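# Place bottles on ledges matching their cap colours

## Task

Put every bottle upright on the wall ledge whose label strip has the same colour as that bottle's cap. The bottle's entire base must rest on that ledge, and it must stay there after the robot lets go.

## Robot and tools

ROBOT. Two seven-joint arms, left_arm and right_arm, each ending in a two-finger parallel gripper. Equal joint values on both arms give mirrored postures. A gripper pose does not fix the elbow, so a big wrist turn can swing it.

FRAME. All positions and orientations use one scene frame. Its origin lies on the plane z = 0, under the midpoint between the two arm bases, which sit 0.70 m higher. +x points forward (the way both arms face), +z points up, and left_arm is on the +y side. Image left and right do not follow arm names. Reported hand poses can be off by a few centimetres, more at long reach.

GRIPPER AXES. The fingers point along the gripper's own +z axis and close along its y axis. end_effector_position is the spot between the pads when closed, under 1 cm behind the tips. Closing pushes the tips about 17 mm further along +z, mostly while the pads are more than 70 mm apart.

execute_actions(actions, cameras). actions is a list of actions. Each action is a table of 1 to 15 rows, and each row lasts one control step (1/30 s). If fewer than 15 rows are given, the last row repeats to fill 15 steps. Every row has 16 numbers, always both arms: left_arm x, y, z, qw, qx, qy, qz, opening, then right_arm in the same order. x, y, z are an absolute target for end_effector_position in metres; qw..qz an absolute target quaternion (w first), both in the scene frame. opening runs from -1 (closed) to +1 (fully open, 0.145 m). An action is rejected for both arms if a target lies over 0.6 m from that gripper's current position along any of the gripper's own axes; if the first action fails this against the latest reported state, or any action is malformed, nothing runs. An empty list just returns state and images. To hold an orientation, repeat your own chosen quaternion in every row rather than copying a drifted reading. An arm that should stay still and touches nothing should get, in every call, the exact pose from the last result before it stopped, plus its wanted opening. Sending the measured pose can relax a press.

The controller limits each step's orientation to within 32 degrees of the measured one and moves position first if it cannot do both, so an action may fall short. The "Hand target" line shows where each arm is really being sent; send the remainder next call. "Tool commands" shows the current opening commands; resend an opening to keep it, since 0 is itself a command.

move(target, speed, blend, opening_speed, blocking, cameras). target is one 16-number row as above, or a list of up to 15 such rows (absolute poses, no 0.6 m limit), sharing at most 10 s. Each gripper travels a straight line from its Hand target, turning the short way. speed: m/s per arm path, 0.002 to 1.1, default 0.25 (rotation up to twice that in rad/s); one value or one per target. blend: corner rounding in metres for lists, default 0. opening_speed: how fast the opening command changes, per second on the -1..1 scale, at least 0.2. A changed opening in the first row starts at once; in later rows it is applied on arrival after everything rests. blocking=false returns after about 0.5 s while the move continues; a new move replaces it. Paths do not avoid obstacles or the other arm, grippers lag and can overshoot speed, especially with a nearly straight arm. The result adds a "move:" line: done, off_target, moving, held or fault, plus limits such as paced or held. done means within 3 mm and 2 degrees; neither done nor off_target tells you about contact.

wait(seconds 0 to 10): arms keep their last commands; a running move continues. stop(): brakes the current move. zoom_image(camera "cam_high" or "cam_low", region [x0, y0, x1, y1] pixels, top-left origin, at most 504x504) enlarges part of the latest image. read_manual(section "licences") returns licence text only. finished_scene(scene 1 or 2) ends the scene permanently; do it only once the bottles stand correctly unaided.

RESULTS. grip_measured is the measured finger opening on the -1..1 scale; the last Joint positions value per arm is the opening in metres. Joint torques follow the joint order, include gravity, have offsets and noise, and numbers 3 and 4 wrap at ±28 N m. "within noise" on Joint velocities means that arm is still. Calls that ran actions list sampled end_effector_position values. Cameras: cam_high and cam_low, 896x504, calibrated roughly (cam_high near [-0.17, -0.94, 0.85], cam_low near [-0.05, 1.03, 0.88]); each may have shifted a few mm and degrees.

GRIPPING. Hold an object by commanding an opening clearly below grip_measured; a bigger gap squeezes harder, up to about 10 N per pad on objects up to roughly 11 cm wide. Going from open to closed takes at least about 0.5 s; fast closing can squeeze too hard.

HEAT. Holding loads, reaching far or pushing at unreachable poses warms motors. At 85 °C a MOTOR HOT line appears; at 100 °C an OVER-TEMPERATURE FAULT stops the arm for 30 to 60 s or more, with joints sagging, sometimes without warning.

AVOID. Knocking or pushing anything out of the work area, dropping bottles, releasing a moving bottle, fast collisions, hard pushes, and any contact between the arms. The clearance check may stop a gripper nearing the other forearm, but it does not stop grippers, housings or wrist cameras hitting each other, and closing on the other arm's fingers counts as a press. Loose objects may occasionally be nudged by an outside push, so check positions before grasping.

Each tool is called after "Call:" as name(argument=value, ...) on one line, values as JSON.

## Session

Call:
execute_actions(actions=[])

Call:
zoom_image(camera="cam_high", region=[400, 190, 700, 420])

Call:
zoom_image(camera="cam_low", region=[320, 120, 640, 400])

Scene clock: 0.00 s.
left_arm: end_effector_position=(+0.2239, +0.1828, +0.6144) grip_measured=+1.00 end_effector_quat_wxyz=(-0.319, +0.395, -0.515, +0.691) | right_arm: end_effector_position=(+0.4009, -0.1655, +0.3728) grip_measured=+1.00 end_effector_quat_wxyz=(+0.260, +0.265, +0.837, +0.401)
Joint positions: left_arm=[-1.106 0.942 0.535 2.339 -0.48 -0.199 -0.367 0.145] | right_arm=[0.583 0.619 -0.841 0.925 -1.182 -0.496 -0.047 0.145]
Joint velocities: within noise
Joint torques (N m): no reading
Motor temperatures (°C): left_arm=[20 21 22 20 21 23 21] | right_arm=[20 23 22 19 20 19 21]
Hand target: left_arm +0.2239, +0.1828, +0.6144; -0.319, +0.395, -0.515, +0.691 | right_arm +0.4009, -0.1655, +0.3728; +0.260, +0.265, +0.837, +0.401
Tool commands: left_gripper/opening=+1.0 right_gripper/opening=+1.0

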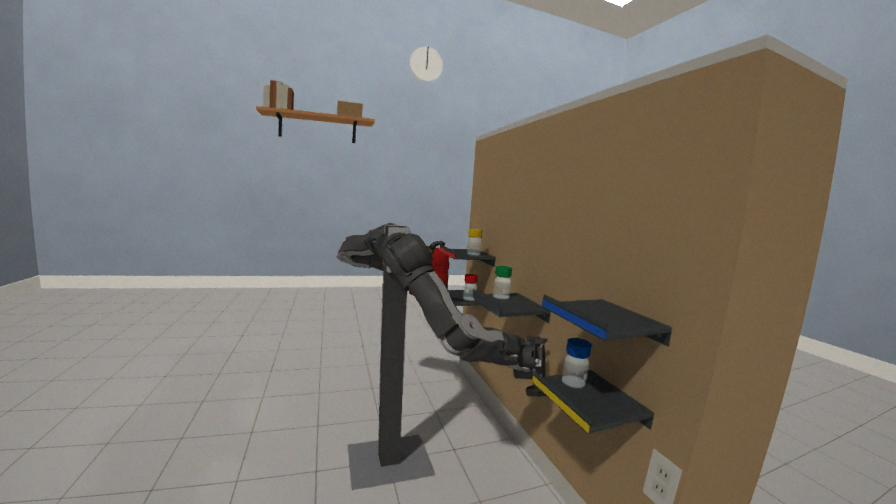

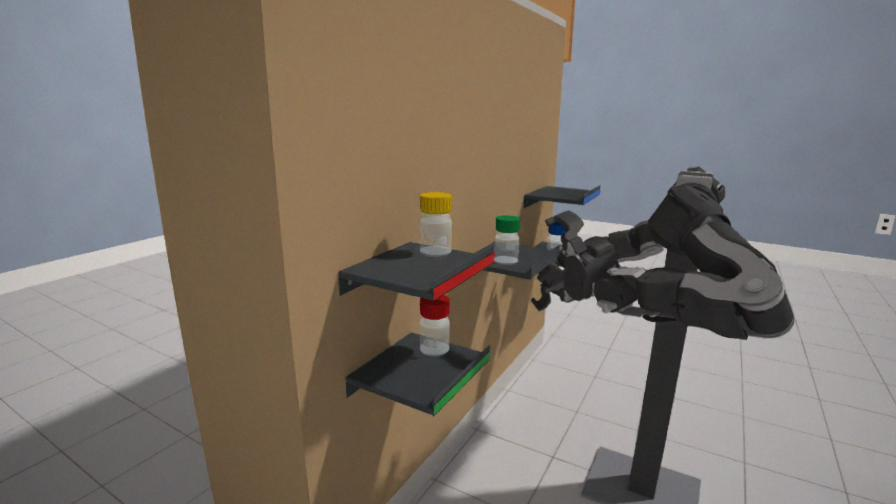

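Scaled by 1.680 from the camera's 896x504 image, which has a finer 1280x720 frame.

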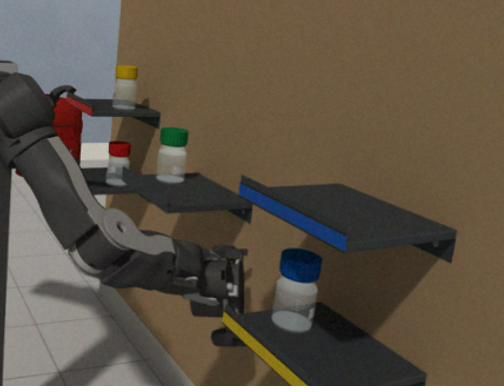

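Scaled by 1.575 from the camera's 896x504 image, which has a finer 1280x720 frame.

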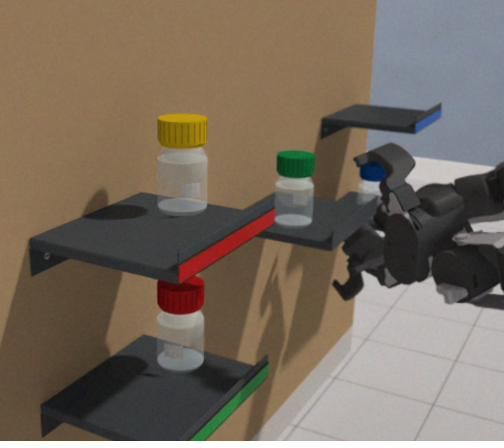

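Call:
move(target=[[0.21,0.24,0.58,0,1,0,1,0.6,0.27,-0.2,0.42,0,1,0,1,0.6],[0.25,0.33,0.66,0,1,0,1,0.6,0.21,-0.3,0.48,0,1,0,1,0.6],[0.28,0.337,0.693,0,1,0,1,0.6,0.25,-0.35,0.5,0,1,0,1,0.6]], speed=0.25, blend=[0.02,0.02,0])

Call:
zoom_image(camera="cam_high", region=[440, 210, 660, 410])

Call:
zoom_image(camera="cam_low", region=[390, 170, 610, 350])

Scene clock: 34.67 s.
left_arm: end_effector_position=(+0.2804, +0.3351, +0.6938) grip_measured=+0.60 end_effector_quat_wxyz=(+0.002, +0.706, -0.003, +0.709) | right_arm: end_effector_position=(+0.2502, -0.3513, +0.5018) grip_measured=+0.60 end_effector_quat_wxyz=(+0.003, +0.705, -0.001, +0.709)
Joint positions: left_arm=[-1.357 1.098 1.419 2.099 1.505 0.078 -0.052 0.119] | right_arm=[-0.791 0.826 0.37 1.681 0.949 -0.441 0.173 0.119]
Joint velocities: within noise
Joint torques (N m): left_arm=[1.12 1.2 3.12 0.42 0.17 -0.52 -0.05] | right_arm=[0.44 4.92 2.47 2.35 0.3 -0.36 0.14]
Motor temperatures (°C): left_arm=[20 21 23 21 21 23 21] | right_arm=[22 23 22 19 20 19 21]
Hand target: left_arm +0.2800, +0.3370, +0.6930; +0.000, +0.707, +0.000, +0.707 | right_arm +0.2500, -0.3500, +0.5001; +0.000, +0.707, +0.000, +0.707
Off the commanded pose: left_arm 0.002 m, 1 deg | right_arm 0.002 m, 1 deg.
move: done

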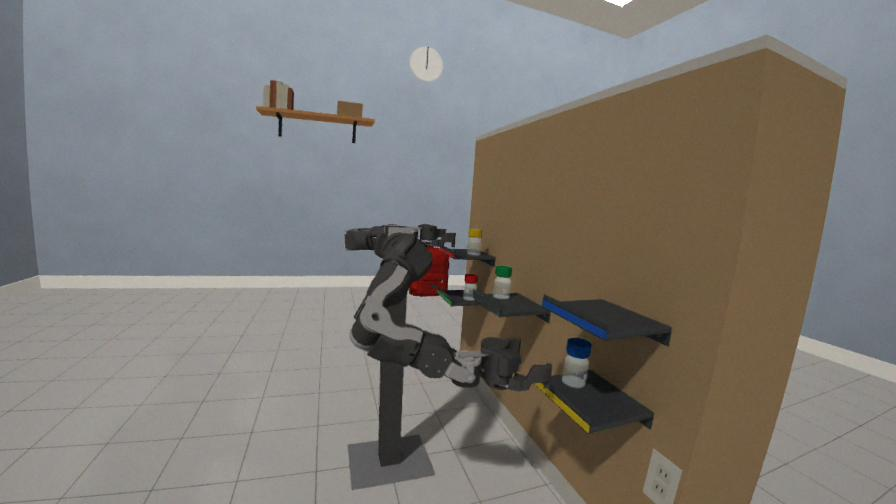

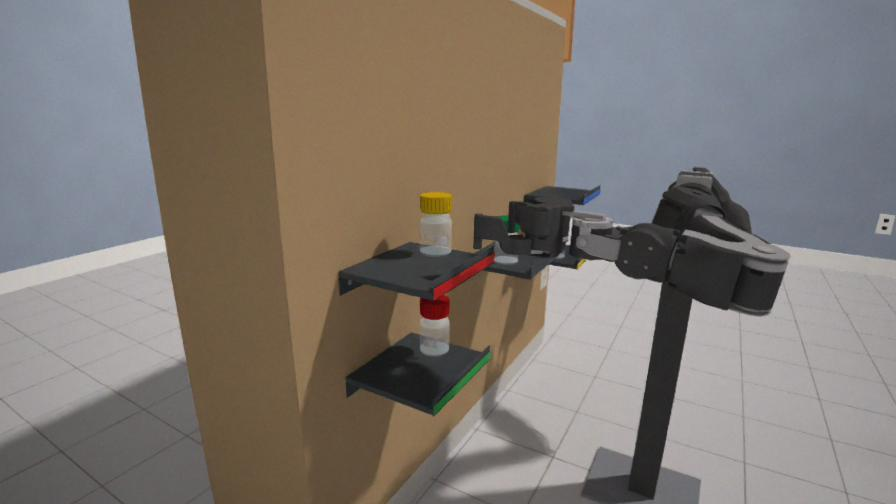

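Scaled by 2.291 from the camera's 896x504 image, which has a finer 1280x720 frame.

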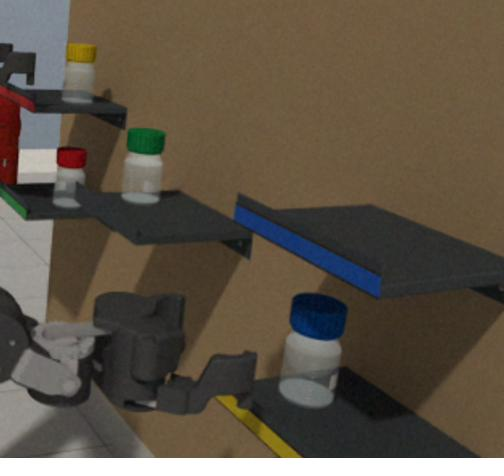

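Scaled by 2.291 from the camera's 896x504 image, which has a finer 1280x720 frame.

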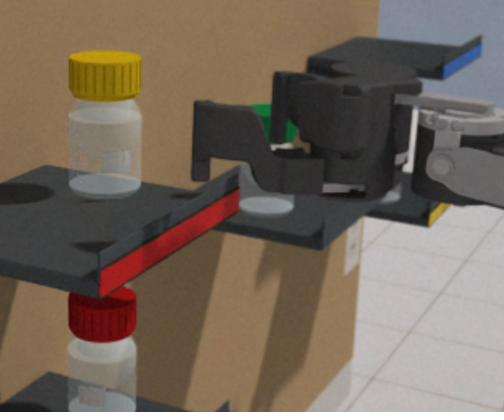

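Call:
move(target=[[0.386,0.336,0.692,0,1,0,1,0.6,0.384,-0.35,0.497,0,1,0,1,0.6],[0.386,0.336,0.692,0,1,0,1,-0.6,0.384,-0.35,0.497,0,1,0,1,-0.6]], speed=0.13, opening_speed=1.2)

Call:
zoom_image(camera="cam_high", region=[440, 210, 660, 410])

Call:
zoom_image(camera="cam_low", region=[390, 170, 610, 350])

Scene clock: 48.70 s.
left_arm: end_effector_position=(+0.3863, +0.3348, +0.6952) grip_measured=-0.24 end_effector_quat_wxyz=(+0.001, +0.704, -0.002, +0.710) | right_arm: end_effector_position=(+0.3845, -0.3515, +0.5004) grip_measured=-0.35 end_effector_quat_wxyz=(+0.002, +0.703, -0.003, +0.711)
Joint positions: left_arm=[-1.382 1.619 1.361 1.699 1.574 -0.029 -0.17 0.058] | right_arm=[0.096 0.839 -0.153 1.229 0.881 -0.253 0.153 0.049]
Joint velocities: within noise
Joint torques (N m): left_arm=[4.47 1.23 2.88 0.23 0.09 -0.69 0] | right_arm=[3.68 6.21 2.18 2.45 0.16 -0.32 0.14]
Motor temperatures (°C): left_arm=[20 21 23 21 21 24 21] | right_arm=[21 23 22 19 20 19 21]
Hand target: left_arm +0.3860, +0.3360, +0.6921; +0.000, +0.707, +0.000, +0.707 | right_arm +0.3840, -0.3500, +0.4971; +0.000, +0.707, +0.000, +0.707
Off the commanded pose: left_arm 0.003 m, 1 deg | right_arm 0.004 m, 1 deg.
move: off_target (right_arm); target 2's new opening was sent with right_arm's hand 0.004 m and 1 deg from that target

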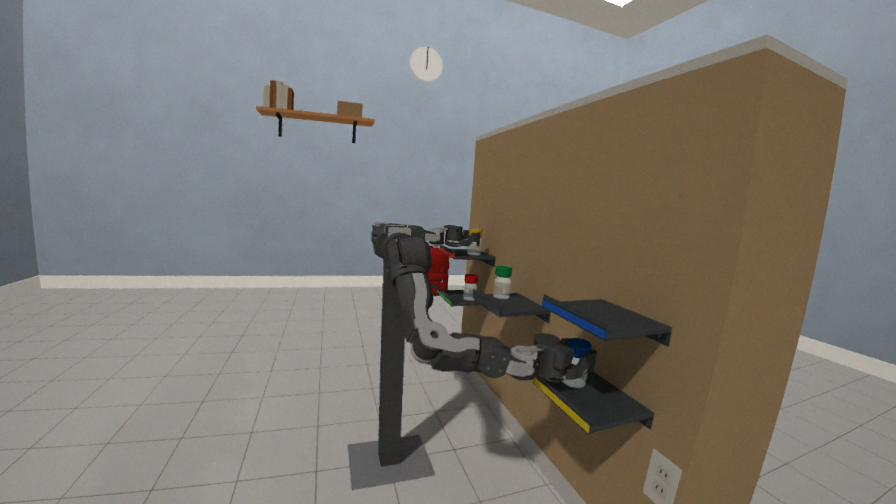

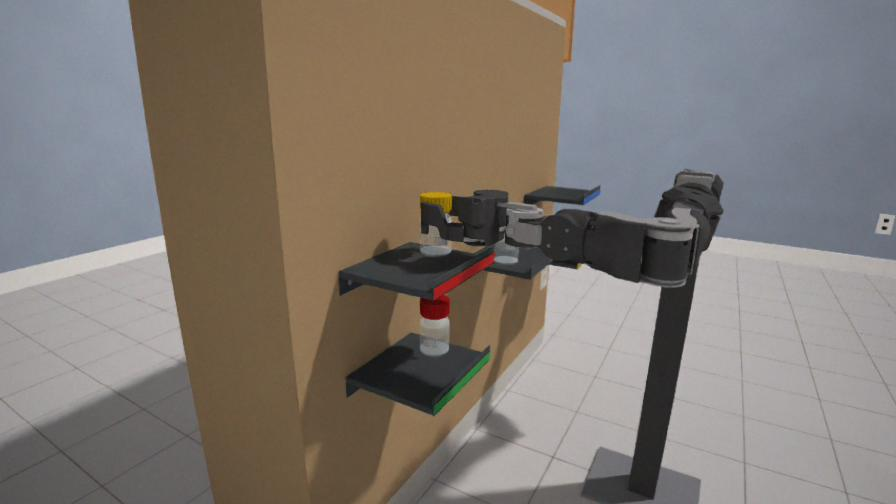

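Scaled by 2.291 from the camera's 896x504 image, which has a finer 1280x720 frame.

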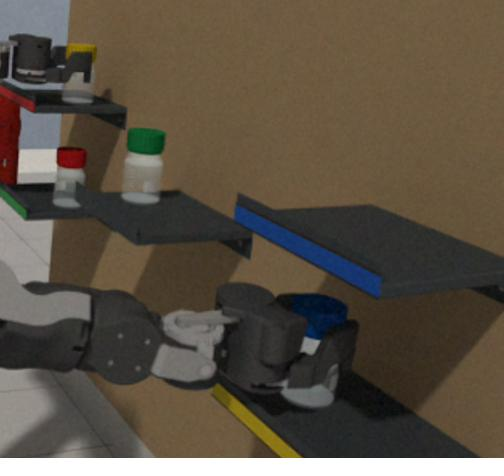

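Scaled by 2.291 from the camera's 896x504 image, which has a finer 1280x720 frame.

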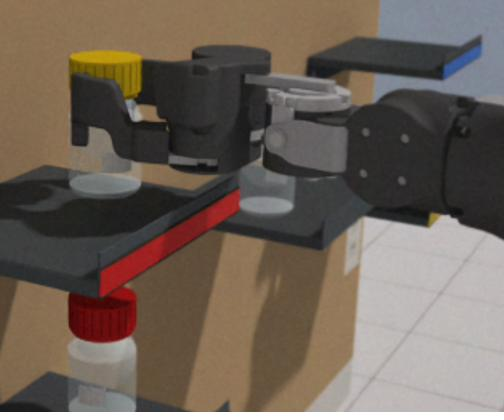

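Call:
move(target=[[0.386,0.336,0.735,0,1,0,1,-0.6,0.384,-0.35,0.533,0,1,0,1,-0.6],[0.33,0.31,0.74,0,1,0,1,-0.6,0.25,-0.355,0.538,0,1,0,1,-0.6],[0.31,0.2,0.735,0,1,0,1,-0.6,0.248,-0.36,0.65,0,1,0,1,-0.6],[0.3,0.06,0.65,0,1,0,1,-0.6,0.26,-0.36,0.735,0,1,0,1,-0.6],[0.31,-0.04,0.64,0.22,1,-0.22,1,-0.6,0.3,-0.36,0.738,0,1,0,1,-0.6],[0.385,-0.068,0.635,0.22,1,-0.22,1,-0.6,0.384,-0.375,0.738,0,1,0,1,-0.6],[0.385,-0.068,0.605,0.22,1,-0.22,1,-0.6,0.384,-0.375,0.71,0,1,0,1,-0.6]], speed=[0.15,0.2,0.2,0.2,0.2,0.15,0.08], blend=[0.01,0.02,0.03,0.02,0.02,0,0])

Call:
zoom_image(camera="cam_high", region=[440, 210, 660, 390])

Call:
zoom_image(camera="cam_low", region=[390, 170, 610, 350])

Scene clock: 69.73 s.
left_arm: end_effector_position=(+0.3024, +0.0487, +0.6343) grip_measured=-0.24 end_effector_quat_wxyz=(+0.279, +0.701, -0.305, +0.581) | right_arm: end_effector_position=(+0.3840, -0.3751, +0.7088) grip_measured=-0.36 end_effector_quat_wxyz=(+0.005, +0.711, +0.006, +0.704)
Joint positions: left_arm=[-1.407 2.011 1.186 2.183 1.561 -0.072 -0.182 0.058] | right_arm=[-1.311 1.594 1.369 1.54 1.559 0.068 0.01 0.049]
Joint velocities: within noise
Joint torques (N m): left_arm=[5.5 0.7 2.56 0.43 -0.04 -0.97 0.25] | right_arm=[3.36 2.1 4.94 0.42 0.19 -0.77 -0.03]
Motor temperatures (°C): left_arm=[21 21 24 21 21 24 21] | right_arm=[21 24 23 19 20 20 21]
Hand target: left_arm +0.3021, +0.0483, +0.6346; +0.282, +0.699, -0.305, +0.582 | right_arm +0.3839, -0.3751, +0.7100; +0.005, +0.707, +0.006, +0.707
Off the commanded pose: left_arm 0.146 m, 26 deg | right_arm 0.001 m, 1 deg.
joint read past its limit (left arm) — joint 2 (shoulder roll), upper limit.
joint sent to its limit (left arm) — joint 1 (shoulder pitch), lower limit; joint 2 (shoulder roll), upper limit. The joint targets are off in position and orientation.
joint sent to its limit (right arm) — joint 1 (shoulder pitch), lower limit; joint 5 (forearm roll), upper limit. The joint targets still meet the commanded pose.
move: off_target (left_arm); limits=paced

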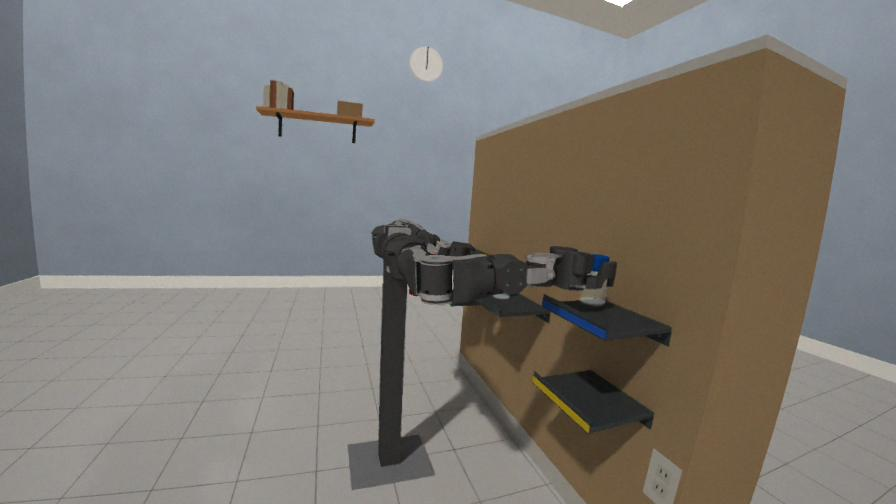

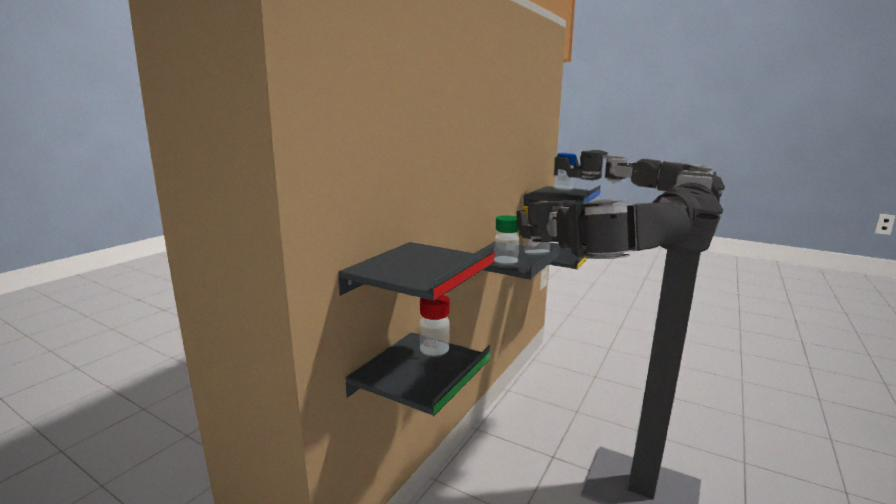

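Scaled by 2.291 from the camera's 896x504 image, which has a finer 1280x720 frame.

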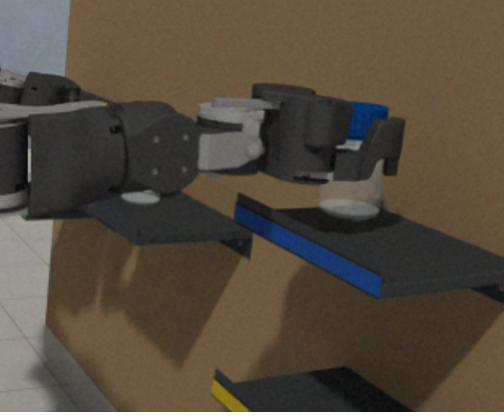

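Scaled by 2.291 from the camera's 896x504 image, which has a finer 1280x720 frame.

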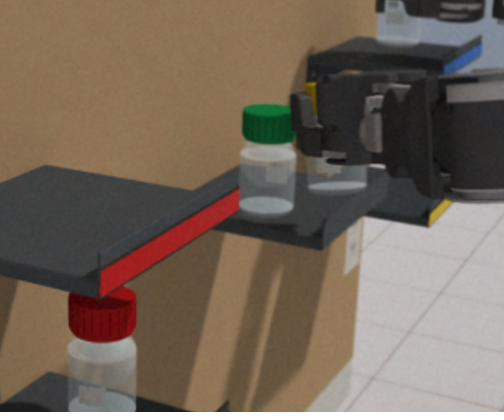

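Call:
move(target=[[0.25,0.18,0.6,0,1,0,1,-0.6,0.384,-0.375,0.688,0,1,0,1,-0.6],[0.21,0.26,0.5,0,1,0,1,-0.6,0.384,-0.375,0.693,0,1,0,1,-0.6]], speed=0.2, blend=[0.02,0])

Call:
zoom_image(camera="cam_high", region=[440, 210, 660, 390])

Scene clock: 87.83 s.
left_arm: end_effector_position=(+0.2095, +0.2605, +0.4987) grip_measured=-0.24 end_effector_quat_wxyz=(-0.002, +0.710, +0.001, +0.704) | right_arm: end_effector_position=(+0.3841, -0.3741, +0.6932) grip_measured=-0.36 end_effector_quat_wxyz=(+0.005, +0.705, +0.008, +0.709)
Joint positions: left_arm=[-1.021 1.185 -0.097 2.041 0.608 -0.782 -0.697 0.058] | right_arm=[-1.311 1.594 1.286 1.543 1.559 -0.029 0.01 0.049]
Joint velocities: within noise
Joint torques (N m): left_arm=[0.73 2.89 1.35 3.03 -0.19 -0.73 0.23] | right_arm=[3.31 1.81 5.87 0.5 0.16 -0.2 -0.12]
Motor temperatures (°C): left_arm=[21 21 24 21 21 25 21] | right_arm=[21 23 23 19 20 20 21]
Hand target: left_arm +0.2100, +0.2601, +0.5000; +0.000, +0.707, +0.000, +0.707 | right_arm +0.3839, -0.3750, +0.6930; +0.006, +0.707, +0.006, +0.707
Off the commanded pose: left_arm 0.001 m, 1 deg | right_arm 0.001 m, 1 deg.
joint sent to its limit (left arm) — joint 6 (wrist pitch), lower limit. The joint targets still meet the commanded pose.
joint sent to its limit (right arm) — joint 1 (shoulder pitch), lower limit; joint 5 (forearm roll), upper limit. The joint targets still meet the commanded pose.
move: done

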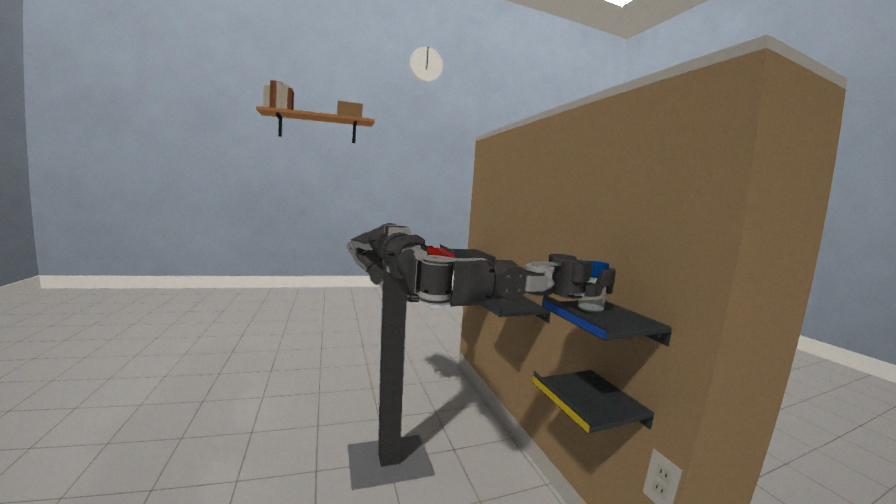

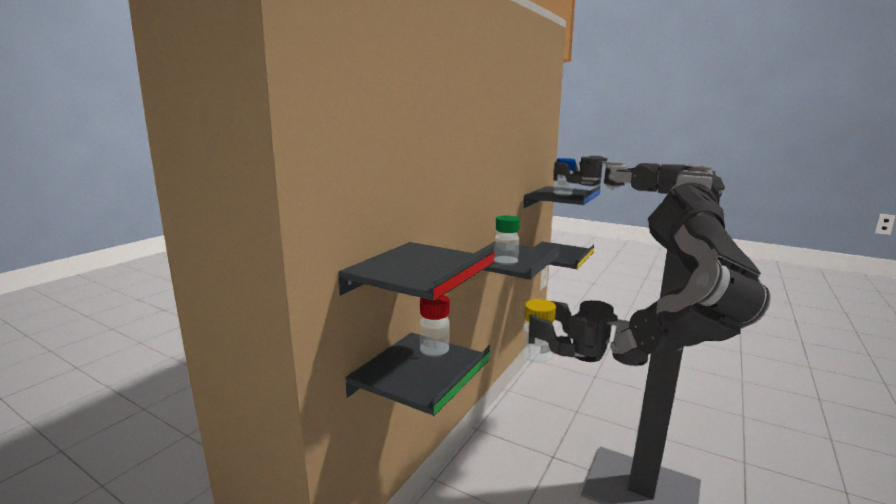

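Scaled by 2.291 from the camera's 896x504 image, which has a finer 1280x720 frame.

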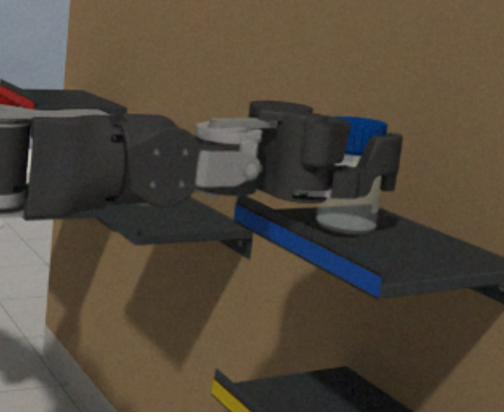

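Call:
move(target=[[0.24,0.33,0.54,0,1,0,1,-0.6,0.384,-0.375,0.684,0,1,0,1,-0.6]], speed=0.2)

Call:
zoom_image(camera="cam_high", region=[520, 230, 680, 350])

Scene clock: 99.80 s.
left_arm: end_effector_position=(+0.2404, +0.3304, +0.5395) grip_measured=-0.24 end_effector_quat_wxyz=(-0.002, +0.709, +0.000, +0.706) | right_arm: end_effector_position=(+0.3840, -0.3742, +0.6925) grip_measured=-0.36 end_effector_quat_wxyz=(+0.005, +0.697, +0.007, +0.717)
Joint positions: left_arm=[-1.408 1.18 0.599 1.931 1.136 -0.719 -0.171 0.058] | right_arm=[-1.308 1.594 1.262 1.543 1.56 -0.075 0.008 0.049]
Joint velocities: within noise
Joint torques (N m): left_arm=[0.73 0.94 2.19 2.06 0.08 -0.82 0.24] | right_arm=[2.91 2.12 2.15 0.38 0.15 -0.07 -0.11]
Motor temperatures (°C): left_arm=[21 21 24 21 21 25 21] | right_arm=[21 23 24 19 20 20 21]
Hand target: left_arm +0.2400, +0.3300, +0.5400; +0.000, +0.707, +0.000, +0.707 | right_arm +0.3838, -0.3749, +0.6841; +0.007, +0.707, +0.006, +0.707
Off the commanded pose: left_arm 0.001 m, 0 deg | right_arm 0.009 m, 2 deg.
joint read past its limit (right arm) — joint 5 (forearm roll), upper limit.
joint sent to its limit (right arm) — joint 1 (shoulder pitch), lower limit; joint 5 (forearm roll), upper limit. The joint targets still meet the commanded pose.
move: off_target (right_arm)

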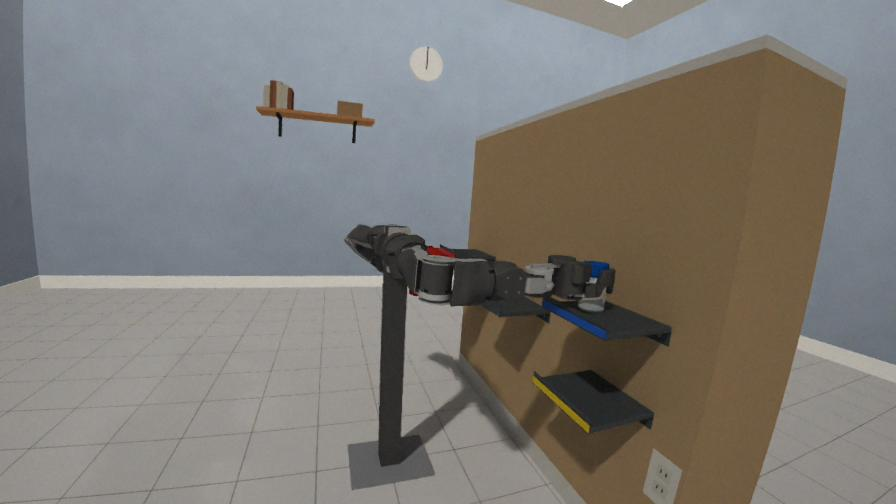

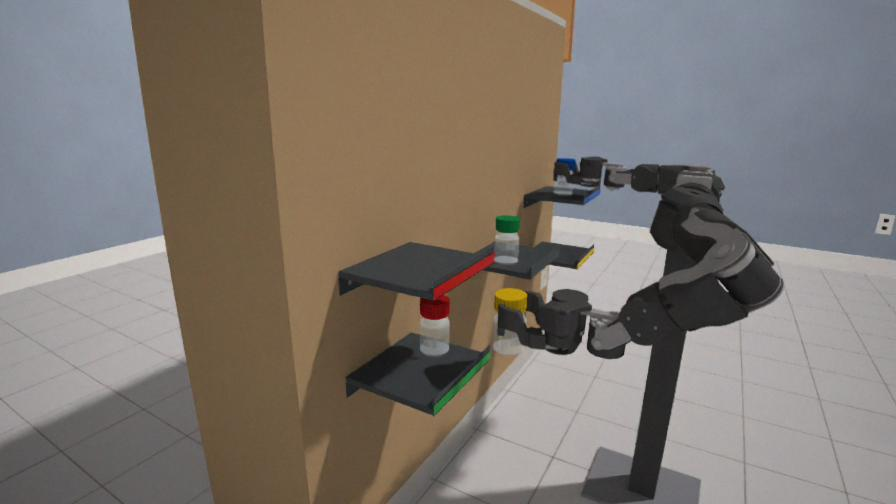

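Scaled by 3.150 from the camera's 896x504 image, which has a finer 1280x720 frame.

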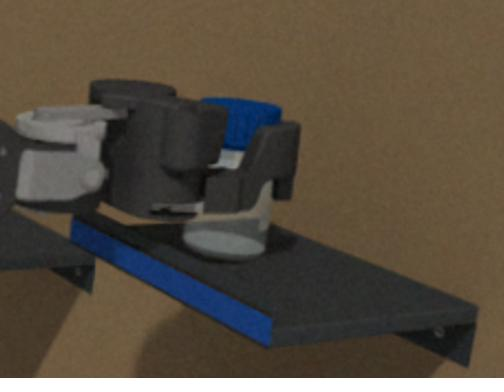

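Call:
move(target=[[0.24,0.33,0.54,0,1,0,1,-0.6,0.384,-0.375,0.691,0,1,0,1,-0.6],[0.24,0.33,0.54,0,1,0,1,-0.6,0.384,-0.375,0.691,0,1,0,1,0.25],[0.27,0.2,0.57,0,1,0,1,-0.6,0.36,-0.375,0.692,0,1,0,1,0.25],[0.295,0.05,0.64,0,1,0,1,-0.6,0.26,-0.36,0.69,0,1,0,1,0.25]], speed=[0.04,0.1,0.15,0.2])

Call:
zoom_image(camera="cam_high", region=[440, 210, 660, 390])

Scene clock: 114.13 s.
left_arm: end_effector_position=(+0.2942, +0.0519, +0.6392) grip_measured=-0.24 end_effector_quat_wxyz=(+0.245, +0.720, -0.245, +0.602) | right_arm: end_effector_position=(+0.2600, -0.3609, +0.6889) grip_measured=+0.25 end_effector_quat_wxyz=(+0.000, +0.707, -0.003, +0.707)
Joint positions: left_arm=[-1.407 2.011 1.186 2.314 1.584 -0.107 -0.453 0.058] | right_arm=[-1.288 0.987 1.391 2.04 1.464 0.122 0.102 0.094]
Joint velocities: within noise
Joint torques (N m): left_arm=[5.05 0.67 3.47 0.47 -0.04 -0.74 0.25] | right_arm=[0.36 2.23 5.41 0.96 0.12 -0.32 0.17]
Motor temperatures (°C): left_arm=[21 21 24 21 21 25 21] | right_arm=[21 23 24 19 20 20 21]
Hand target: left_arm +0.2943, +0.0514, +0.6405; +0.248, +0.718, -0.244, +0.603 | right_arm +0.2600, -0.3600, +0.6900; +0.000, +0.707, +0.000, +0.707
Off the commanded pose: left_arm 0.002 m, 42 deg; orientation clipped | right_arm 0.001 m, 0 deg.
joint read past its limit (left arm) — joint 2 (shoulder roll), upper limit.
joint sent to its limit (left arm) — joint 1 (shoulder pitch), lower limit; joint 2 (shoulder roll), upper limit. The joint targets are off in orientation, not in position.
move: off_target (left_arm); limits=paced

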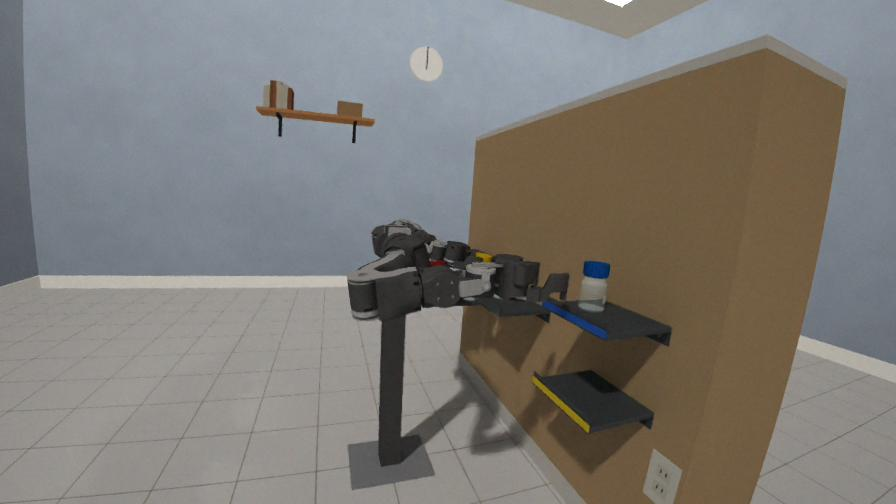

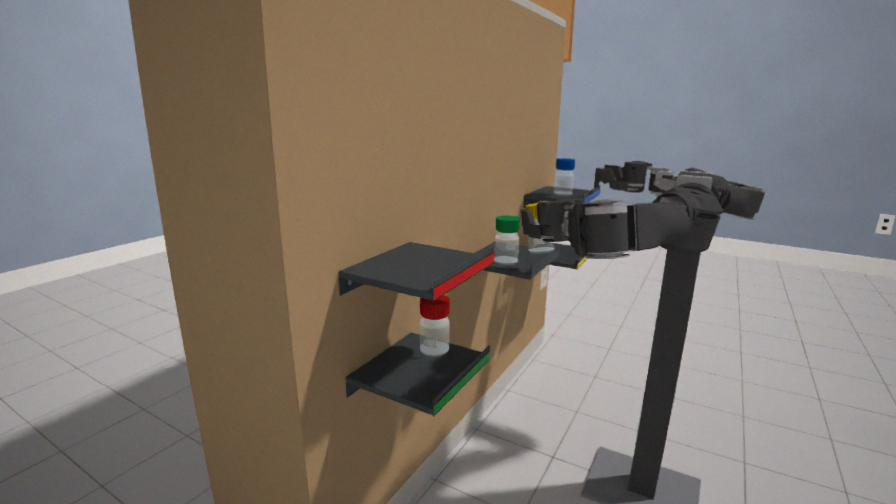

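Scaled by 2.291 from the camera's 896x504 image, which has a finer 1280x720 frame.

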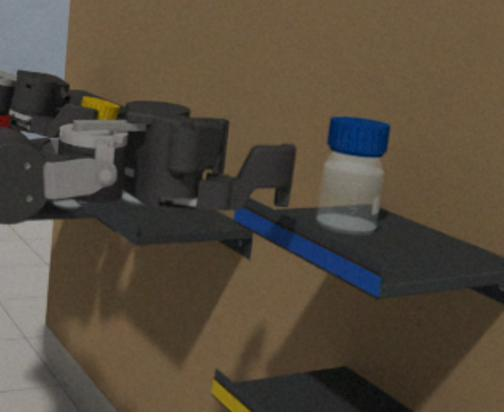

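Call:
move(target=[[0.25,0.15,0.72,0,1,0,1,-0.6,0.26,-0.36,0.74,0,1,0,1,0.25],[0.27,0.3,0.778,0,1,0,1,-0.6,0.275,-0.34,0.775,0,1,0,1,0.25],[0.275,0.33,0.778,0,1,0,1,-0.6,0.275,-0.33,0.775,0,1,0,1,0.25],[0.265,0.22,0.74,0,1,0,1,-0.6,0.265,-0.27,0.75,0,1,0,1,0.25],[0.29,0.06,0.7,0.09,1,-0.09,1,-0.6,0.265,-0.27,0.75,0,1,0,1,0.25]], speed=0.2, blend=[0.02,0.02,0.01,0.03,0])

Call:
zoom_image(camera="cam_low", region=[390, 130, 650, 310])

Scene clock: 155.90 s.
left_arm: end_effector_position=(+0.2916, +0.0601, +0.7000) grip_measured=-0.24 end_effector_quat_wxyz=(+0.166, +0.721, -0.183, +0.647) | right_arm: end_effector_position=(+0.2647, -0.2698, +0.7512) grip_measured=+0.25 end_effector_quat_wxyz=(+0.004, +0.690, +0.013, +0.723)
Joint positions: left_arm=[0.759 0.711 -0.511 2.432 1.584 0.782 -0.937 0.058] | right_arm=[-0.259 1.026 0.958 2.375 1.559 0.785 -0.432 0.094]
Joint velocities: within noise
Joint torques (N m): left_arm=[6.53 0.78 1.26 0.87 -0.12 -0.4 -0.05] | right_arm=[1.81 4.44 1.28 0.36 -0.08 -0.33 -0.18]
Motor temperatures (°C): left_arm=[22 21 25 20 21 25 21] | right_arm=[21 23 24 19 20 20 21]
Hand target: left_arm +0.2917, +0.0598, +0.7001; +0.166, +0.722, -0.183, +0.647 | right_arm +0.2651, -0.2701, +0.7496; +0.003, +0.692, +0.011, +0.722
Off the commanded pose: left_arm 0.002 m, 19 deg | right_arm 0.001 m, 3 deg.
joint read past its limit (left arm) — joint 4 (elbow), upper limit, where the elbow is as bent as it goes.
joint sent to its limit (left arm) — joint 4 (elbow), upper limit, where the elbow is as bent as it goes; joint 5 (forearm roll), upper limit; joint 6 (wrist pitch), upper limit. The joint targets are off in orientation, not in position.
joint sent to its limit (right arm) — joint 5 (forearm roll), upper limit; joint 6 (wrist pitch), upper limit. The joint targets are off in orientation, not in position.
move: off_target (left_arm, right_arm); blend cut to 0.0152 m at target 2; limits=paced

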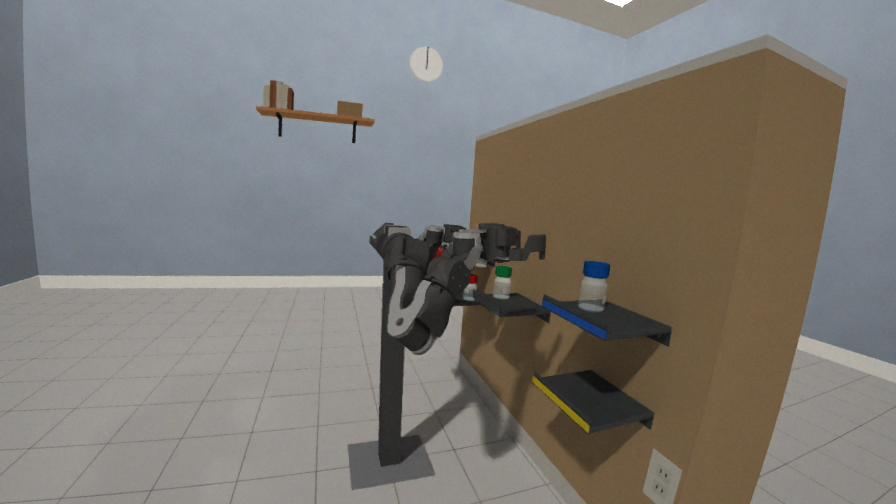

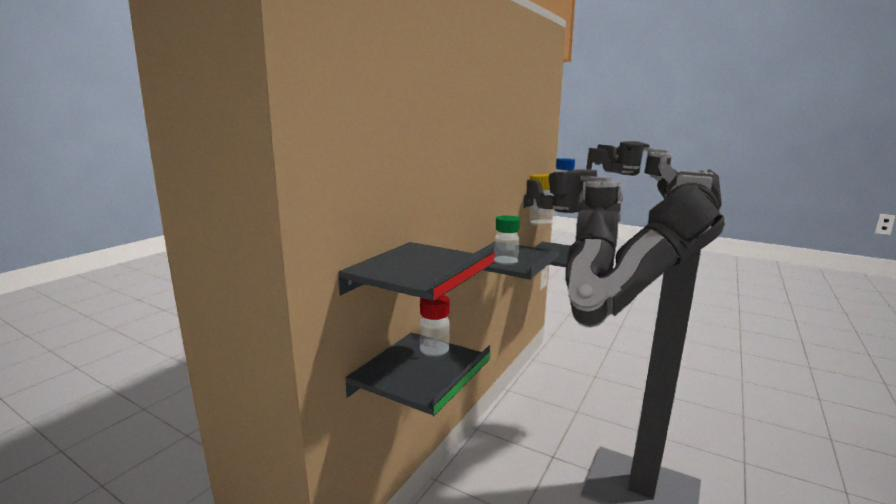

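Scaled by 1.938 from the camera's 896x504 image, which has a finer 1280x720 frame.

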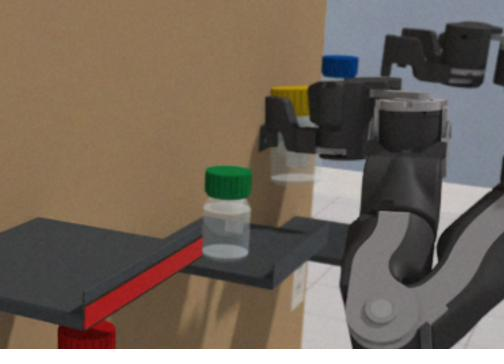

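Call:
move(target=[[0.305,-0.04,0.65,0.22,1,-0.22,1,-0.6,0.265,-0.27,0.75,0,1,0,1,0.25],[0.383,-0.068,0.64,0.22,1,-0.22,1,-0.6,0.265,-0.27,0.75,0,1,0,1,0.25],[0.383,-0.068,0.603,0.22,1,-0.22,1,-0.6,0.265,-0.27,0.75,0,1,0,1,0.25],[0.383,-0.068,0.583,0.22,1,-0.22,1,-0.6,0.265,-0.27,0.75,0,1,0,1,0.25]], speed=[0.2,0.15,0.1,0.03], blend=[0.015,0.005,0,0])

Call:
zoom_image(camera="cam_high", region=[450, 230, 570, 330])

Scene clock: 170.63 s.
left_arm: end_effector_position=(+0.3833, -0.0682, +0.5923) grip_measured=-0.24 end_effector_quat_wxyz=(+0.154, +0.682, -0.148, +0.700) | right_arm: end_effector_position=(+0.2647, -0.2698, +0.7513) grip_measured=+0.25 end_effector_quat_wxyz=(+0.004, +0.690, +0.013, +0.723)
Joint positions: left_arm=[0.815 0.201 -1.181 1.618 0.812 0.161 -0.763 0.058] | right_arm=[-0.258 1.026 0.958 2.375 1.559 0.785 -0.432 0.094]
Joint velocities: within noise
Joint torques (N m): left_arm=[6.03 -0.73 1.31 2.17 0.04 -0.35 0.27] | right_arm=[1.86 4.58 1.35 0.42 -0.08 -0.34 -0.15]
Motor temperatures (°C): left_arm=[23 21 25 20 21 25 21] | right_arm=[21 23 23 19 20 20 21]
Hand target: left_arm +0.3828, -0.0680, +0.5829; +0.152, +0.691, -0.152, +0.690 | right_arm +0.2651, -0.2701, +0.7498; +0.003, +0.692, +0.011, +0.722
Off the commanded pose: left_arm 0.009 m, 2 deg | right_arm 0.001 m, 3 deg.
joint sent to its limit (right arm) — joint 5 (forearm roll), upper limit; joint 6 (wrist pitch), upper limit. The joint targets are off in orientation, not in position.
move: off_target (left_arm, right_arm)

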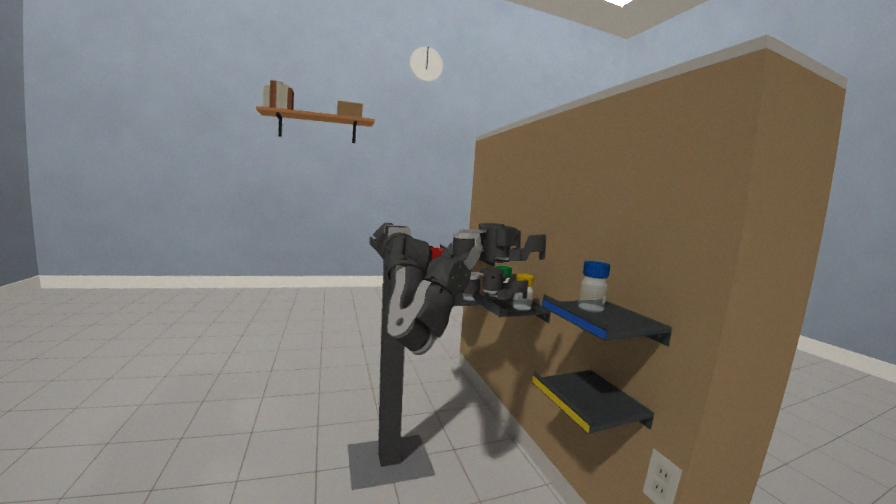

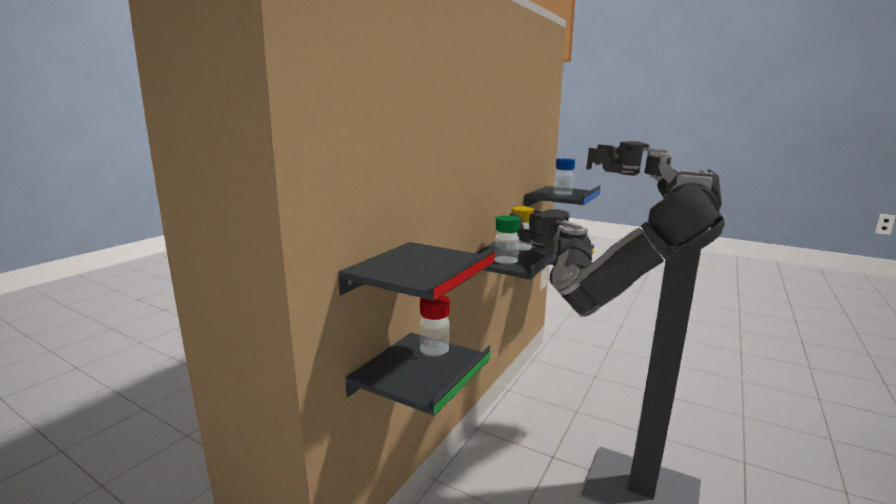

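Scaled by 4.200 from the camera's 896x504 image, which has a finer 1280x720 frame.

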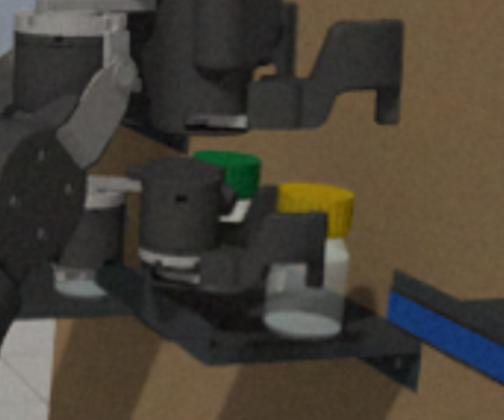

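Call:
move(target=[[0.383,-0.068,0.591,0.22,1,-0.22,1,-0.6,0.265,-0.27,0.75,0,1,0,1,0.25],[0.383,-0.068,0.591,0.22,1,-0.22,1,0.1,0.265,-0.27,0.75,0,1,0,1,0.25],[0.293,-0.026,0.597,0.22,1,-0.22,1,0.1,0.265,-0.27,0.75,0,1,0,1,0.25],[0.28,0.1,0.58,0,1,0,1,0.1,0.265,-0.27,0.75,0,1,0,1,0.25],[0.25,0.25,0.53,0,1,0,1,0.1,0.295,-0.09,0.66,-0.09,1,0.09,1,0.25],[0.25,0.34,0.505,0,1,0,1,0.5,0.31,-0.0855,0.6,-0.09,1,0.09,1,0.25]], speed=[0.05,0.1,0.18,0.2,0.25,0.2], blend=[0,0,0.01,0.03,0.03,0])

Call:
zoom_image(camera="cam_high", region=[440, 230, 580, 340])

Call:
zoom_image(camera="cam_low", region=[390, 180, 610, 360])

Scene clock: 197.30 s.
left_arm: end_effector_position=(+0.2511, +0.3391, +0.5058) grip_measured=+0.50 end_effector_quat_wxyz=(-0.027, +0.780, -0.006, +0.625) | right_arm: end_effector_position=(+0.3103, -0.0867, +0.5998) grip_measured=+0.25 end_effector_quat_wxyz=(-0.061, +0.705, +0.061, +0.704)
Joint positions: left_arm=[0.526 1.717 -1.563 1.893 1.33 -0.789 -0.329 0.112] | right_arm=[0.179 0.592 -0.656 2.281 0.632 0.398 -0.771 0.094]
Joint velocities: within noise
Joint torques (N m): left_arm=[2.73 6.66 1.07 0.68 0.09 -0.58 0.23] | right_arm=[3.15 1.54 1.43 3.38 -0.32 -0.44 0.15]
Motor temperatures (°C): left_arm=[23 21 24 21 21 24 21] | right_arm=[21 23 23 19 20 20 21]
Hand target: left_arm +0.2503, +0.3399, +0.5052; -0.027, +0.781, -0.007, +0.623 | right_arm +0.3100, -0.0855, +0.6000; -0.063, +0.704, +0.063, +0.704
Off the commanded pose: left_arm 0.002 m, 13 deg | right_arm 0.001 m, 0 deg.
joint read past its limit (left arm) — joint 6 (wrist pitch), lower limit.
joint sent to its limit (left arm) — joint 3 (upper arm roll), lower limit; joint 6 (wrist pitch), lower limit. The joint targets are off in orientation, not in position.
move: off_target (left_arm); target 6's new opening was sent with left_arm's hand 0.002 m and 13 deg from that target

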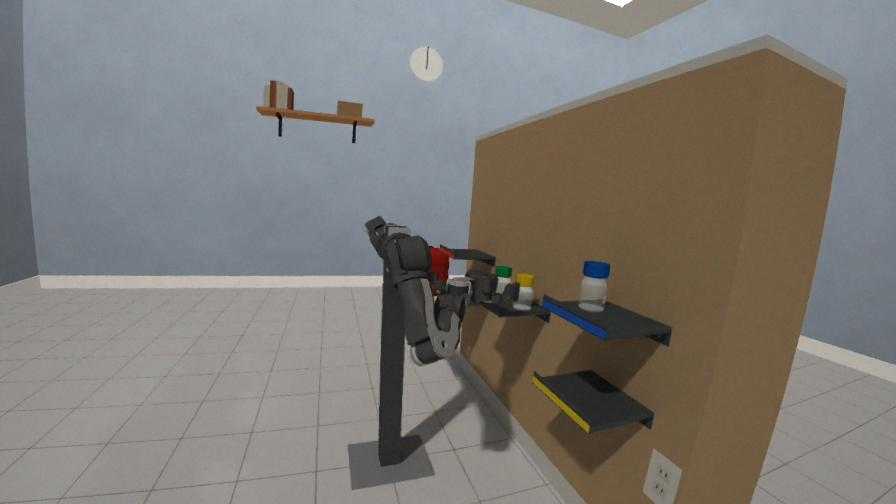

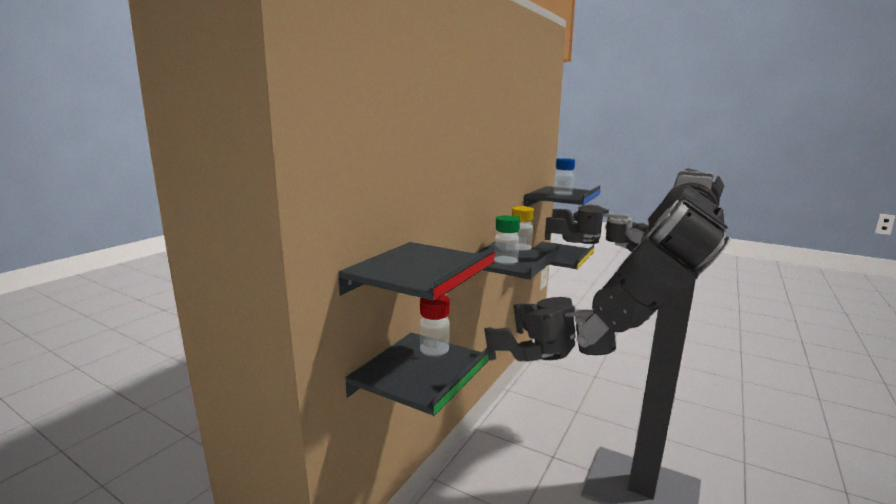

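Scaled by 3.600 from the camera's 896x504 image, which has a finer 1280x720 frame.

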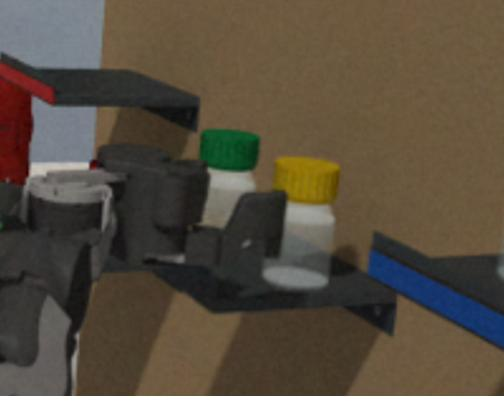

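Scaled by 2.291 from the camera's 896x504 image, which has a finer 1280x720 frame.

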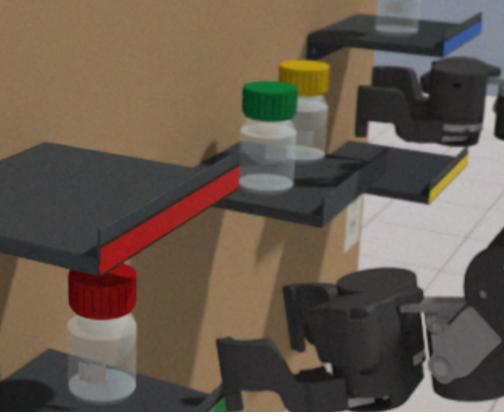

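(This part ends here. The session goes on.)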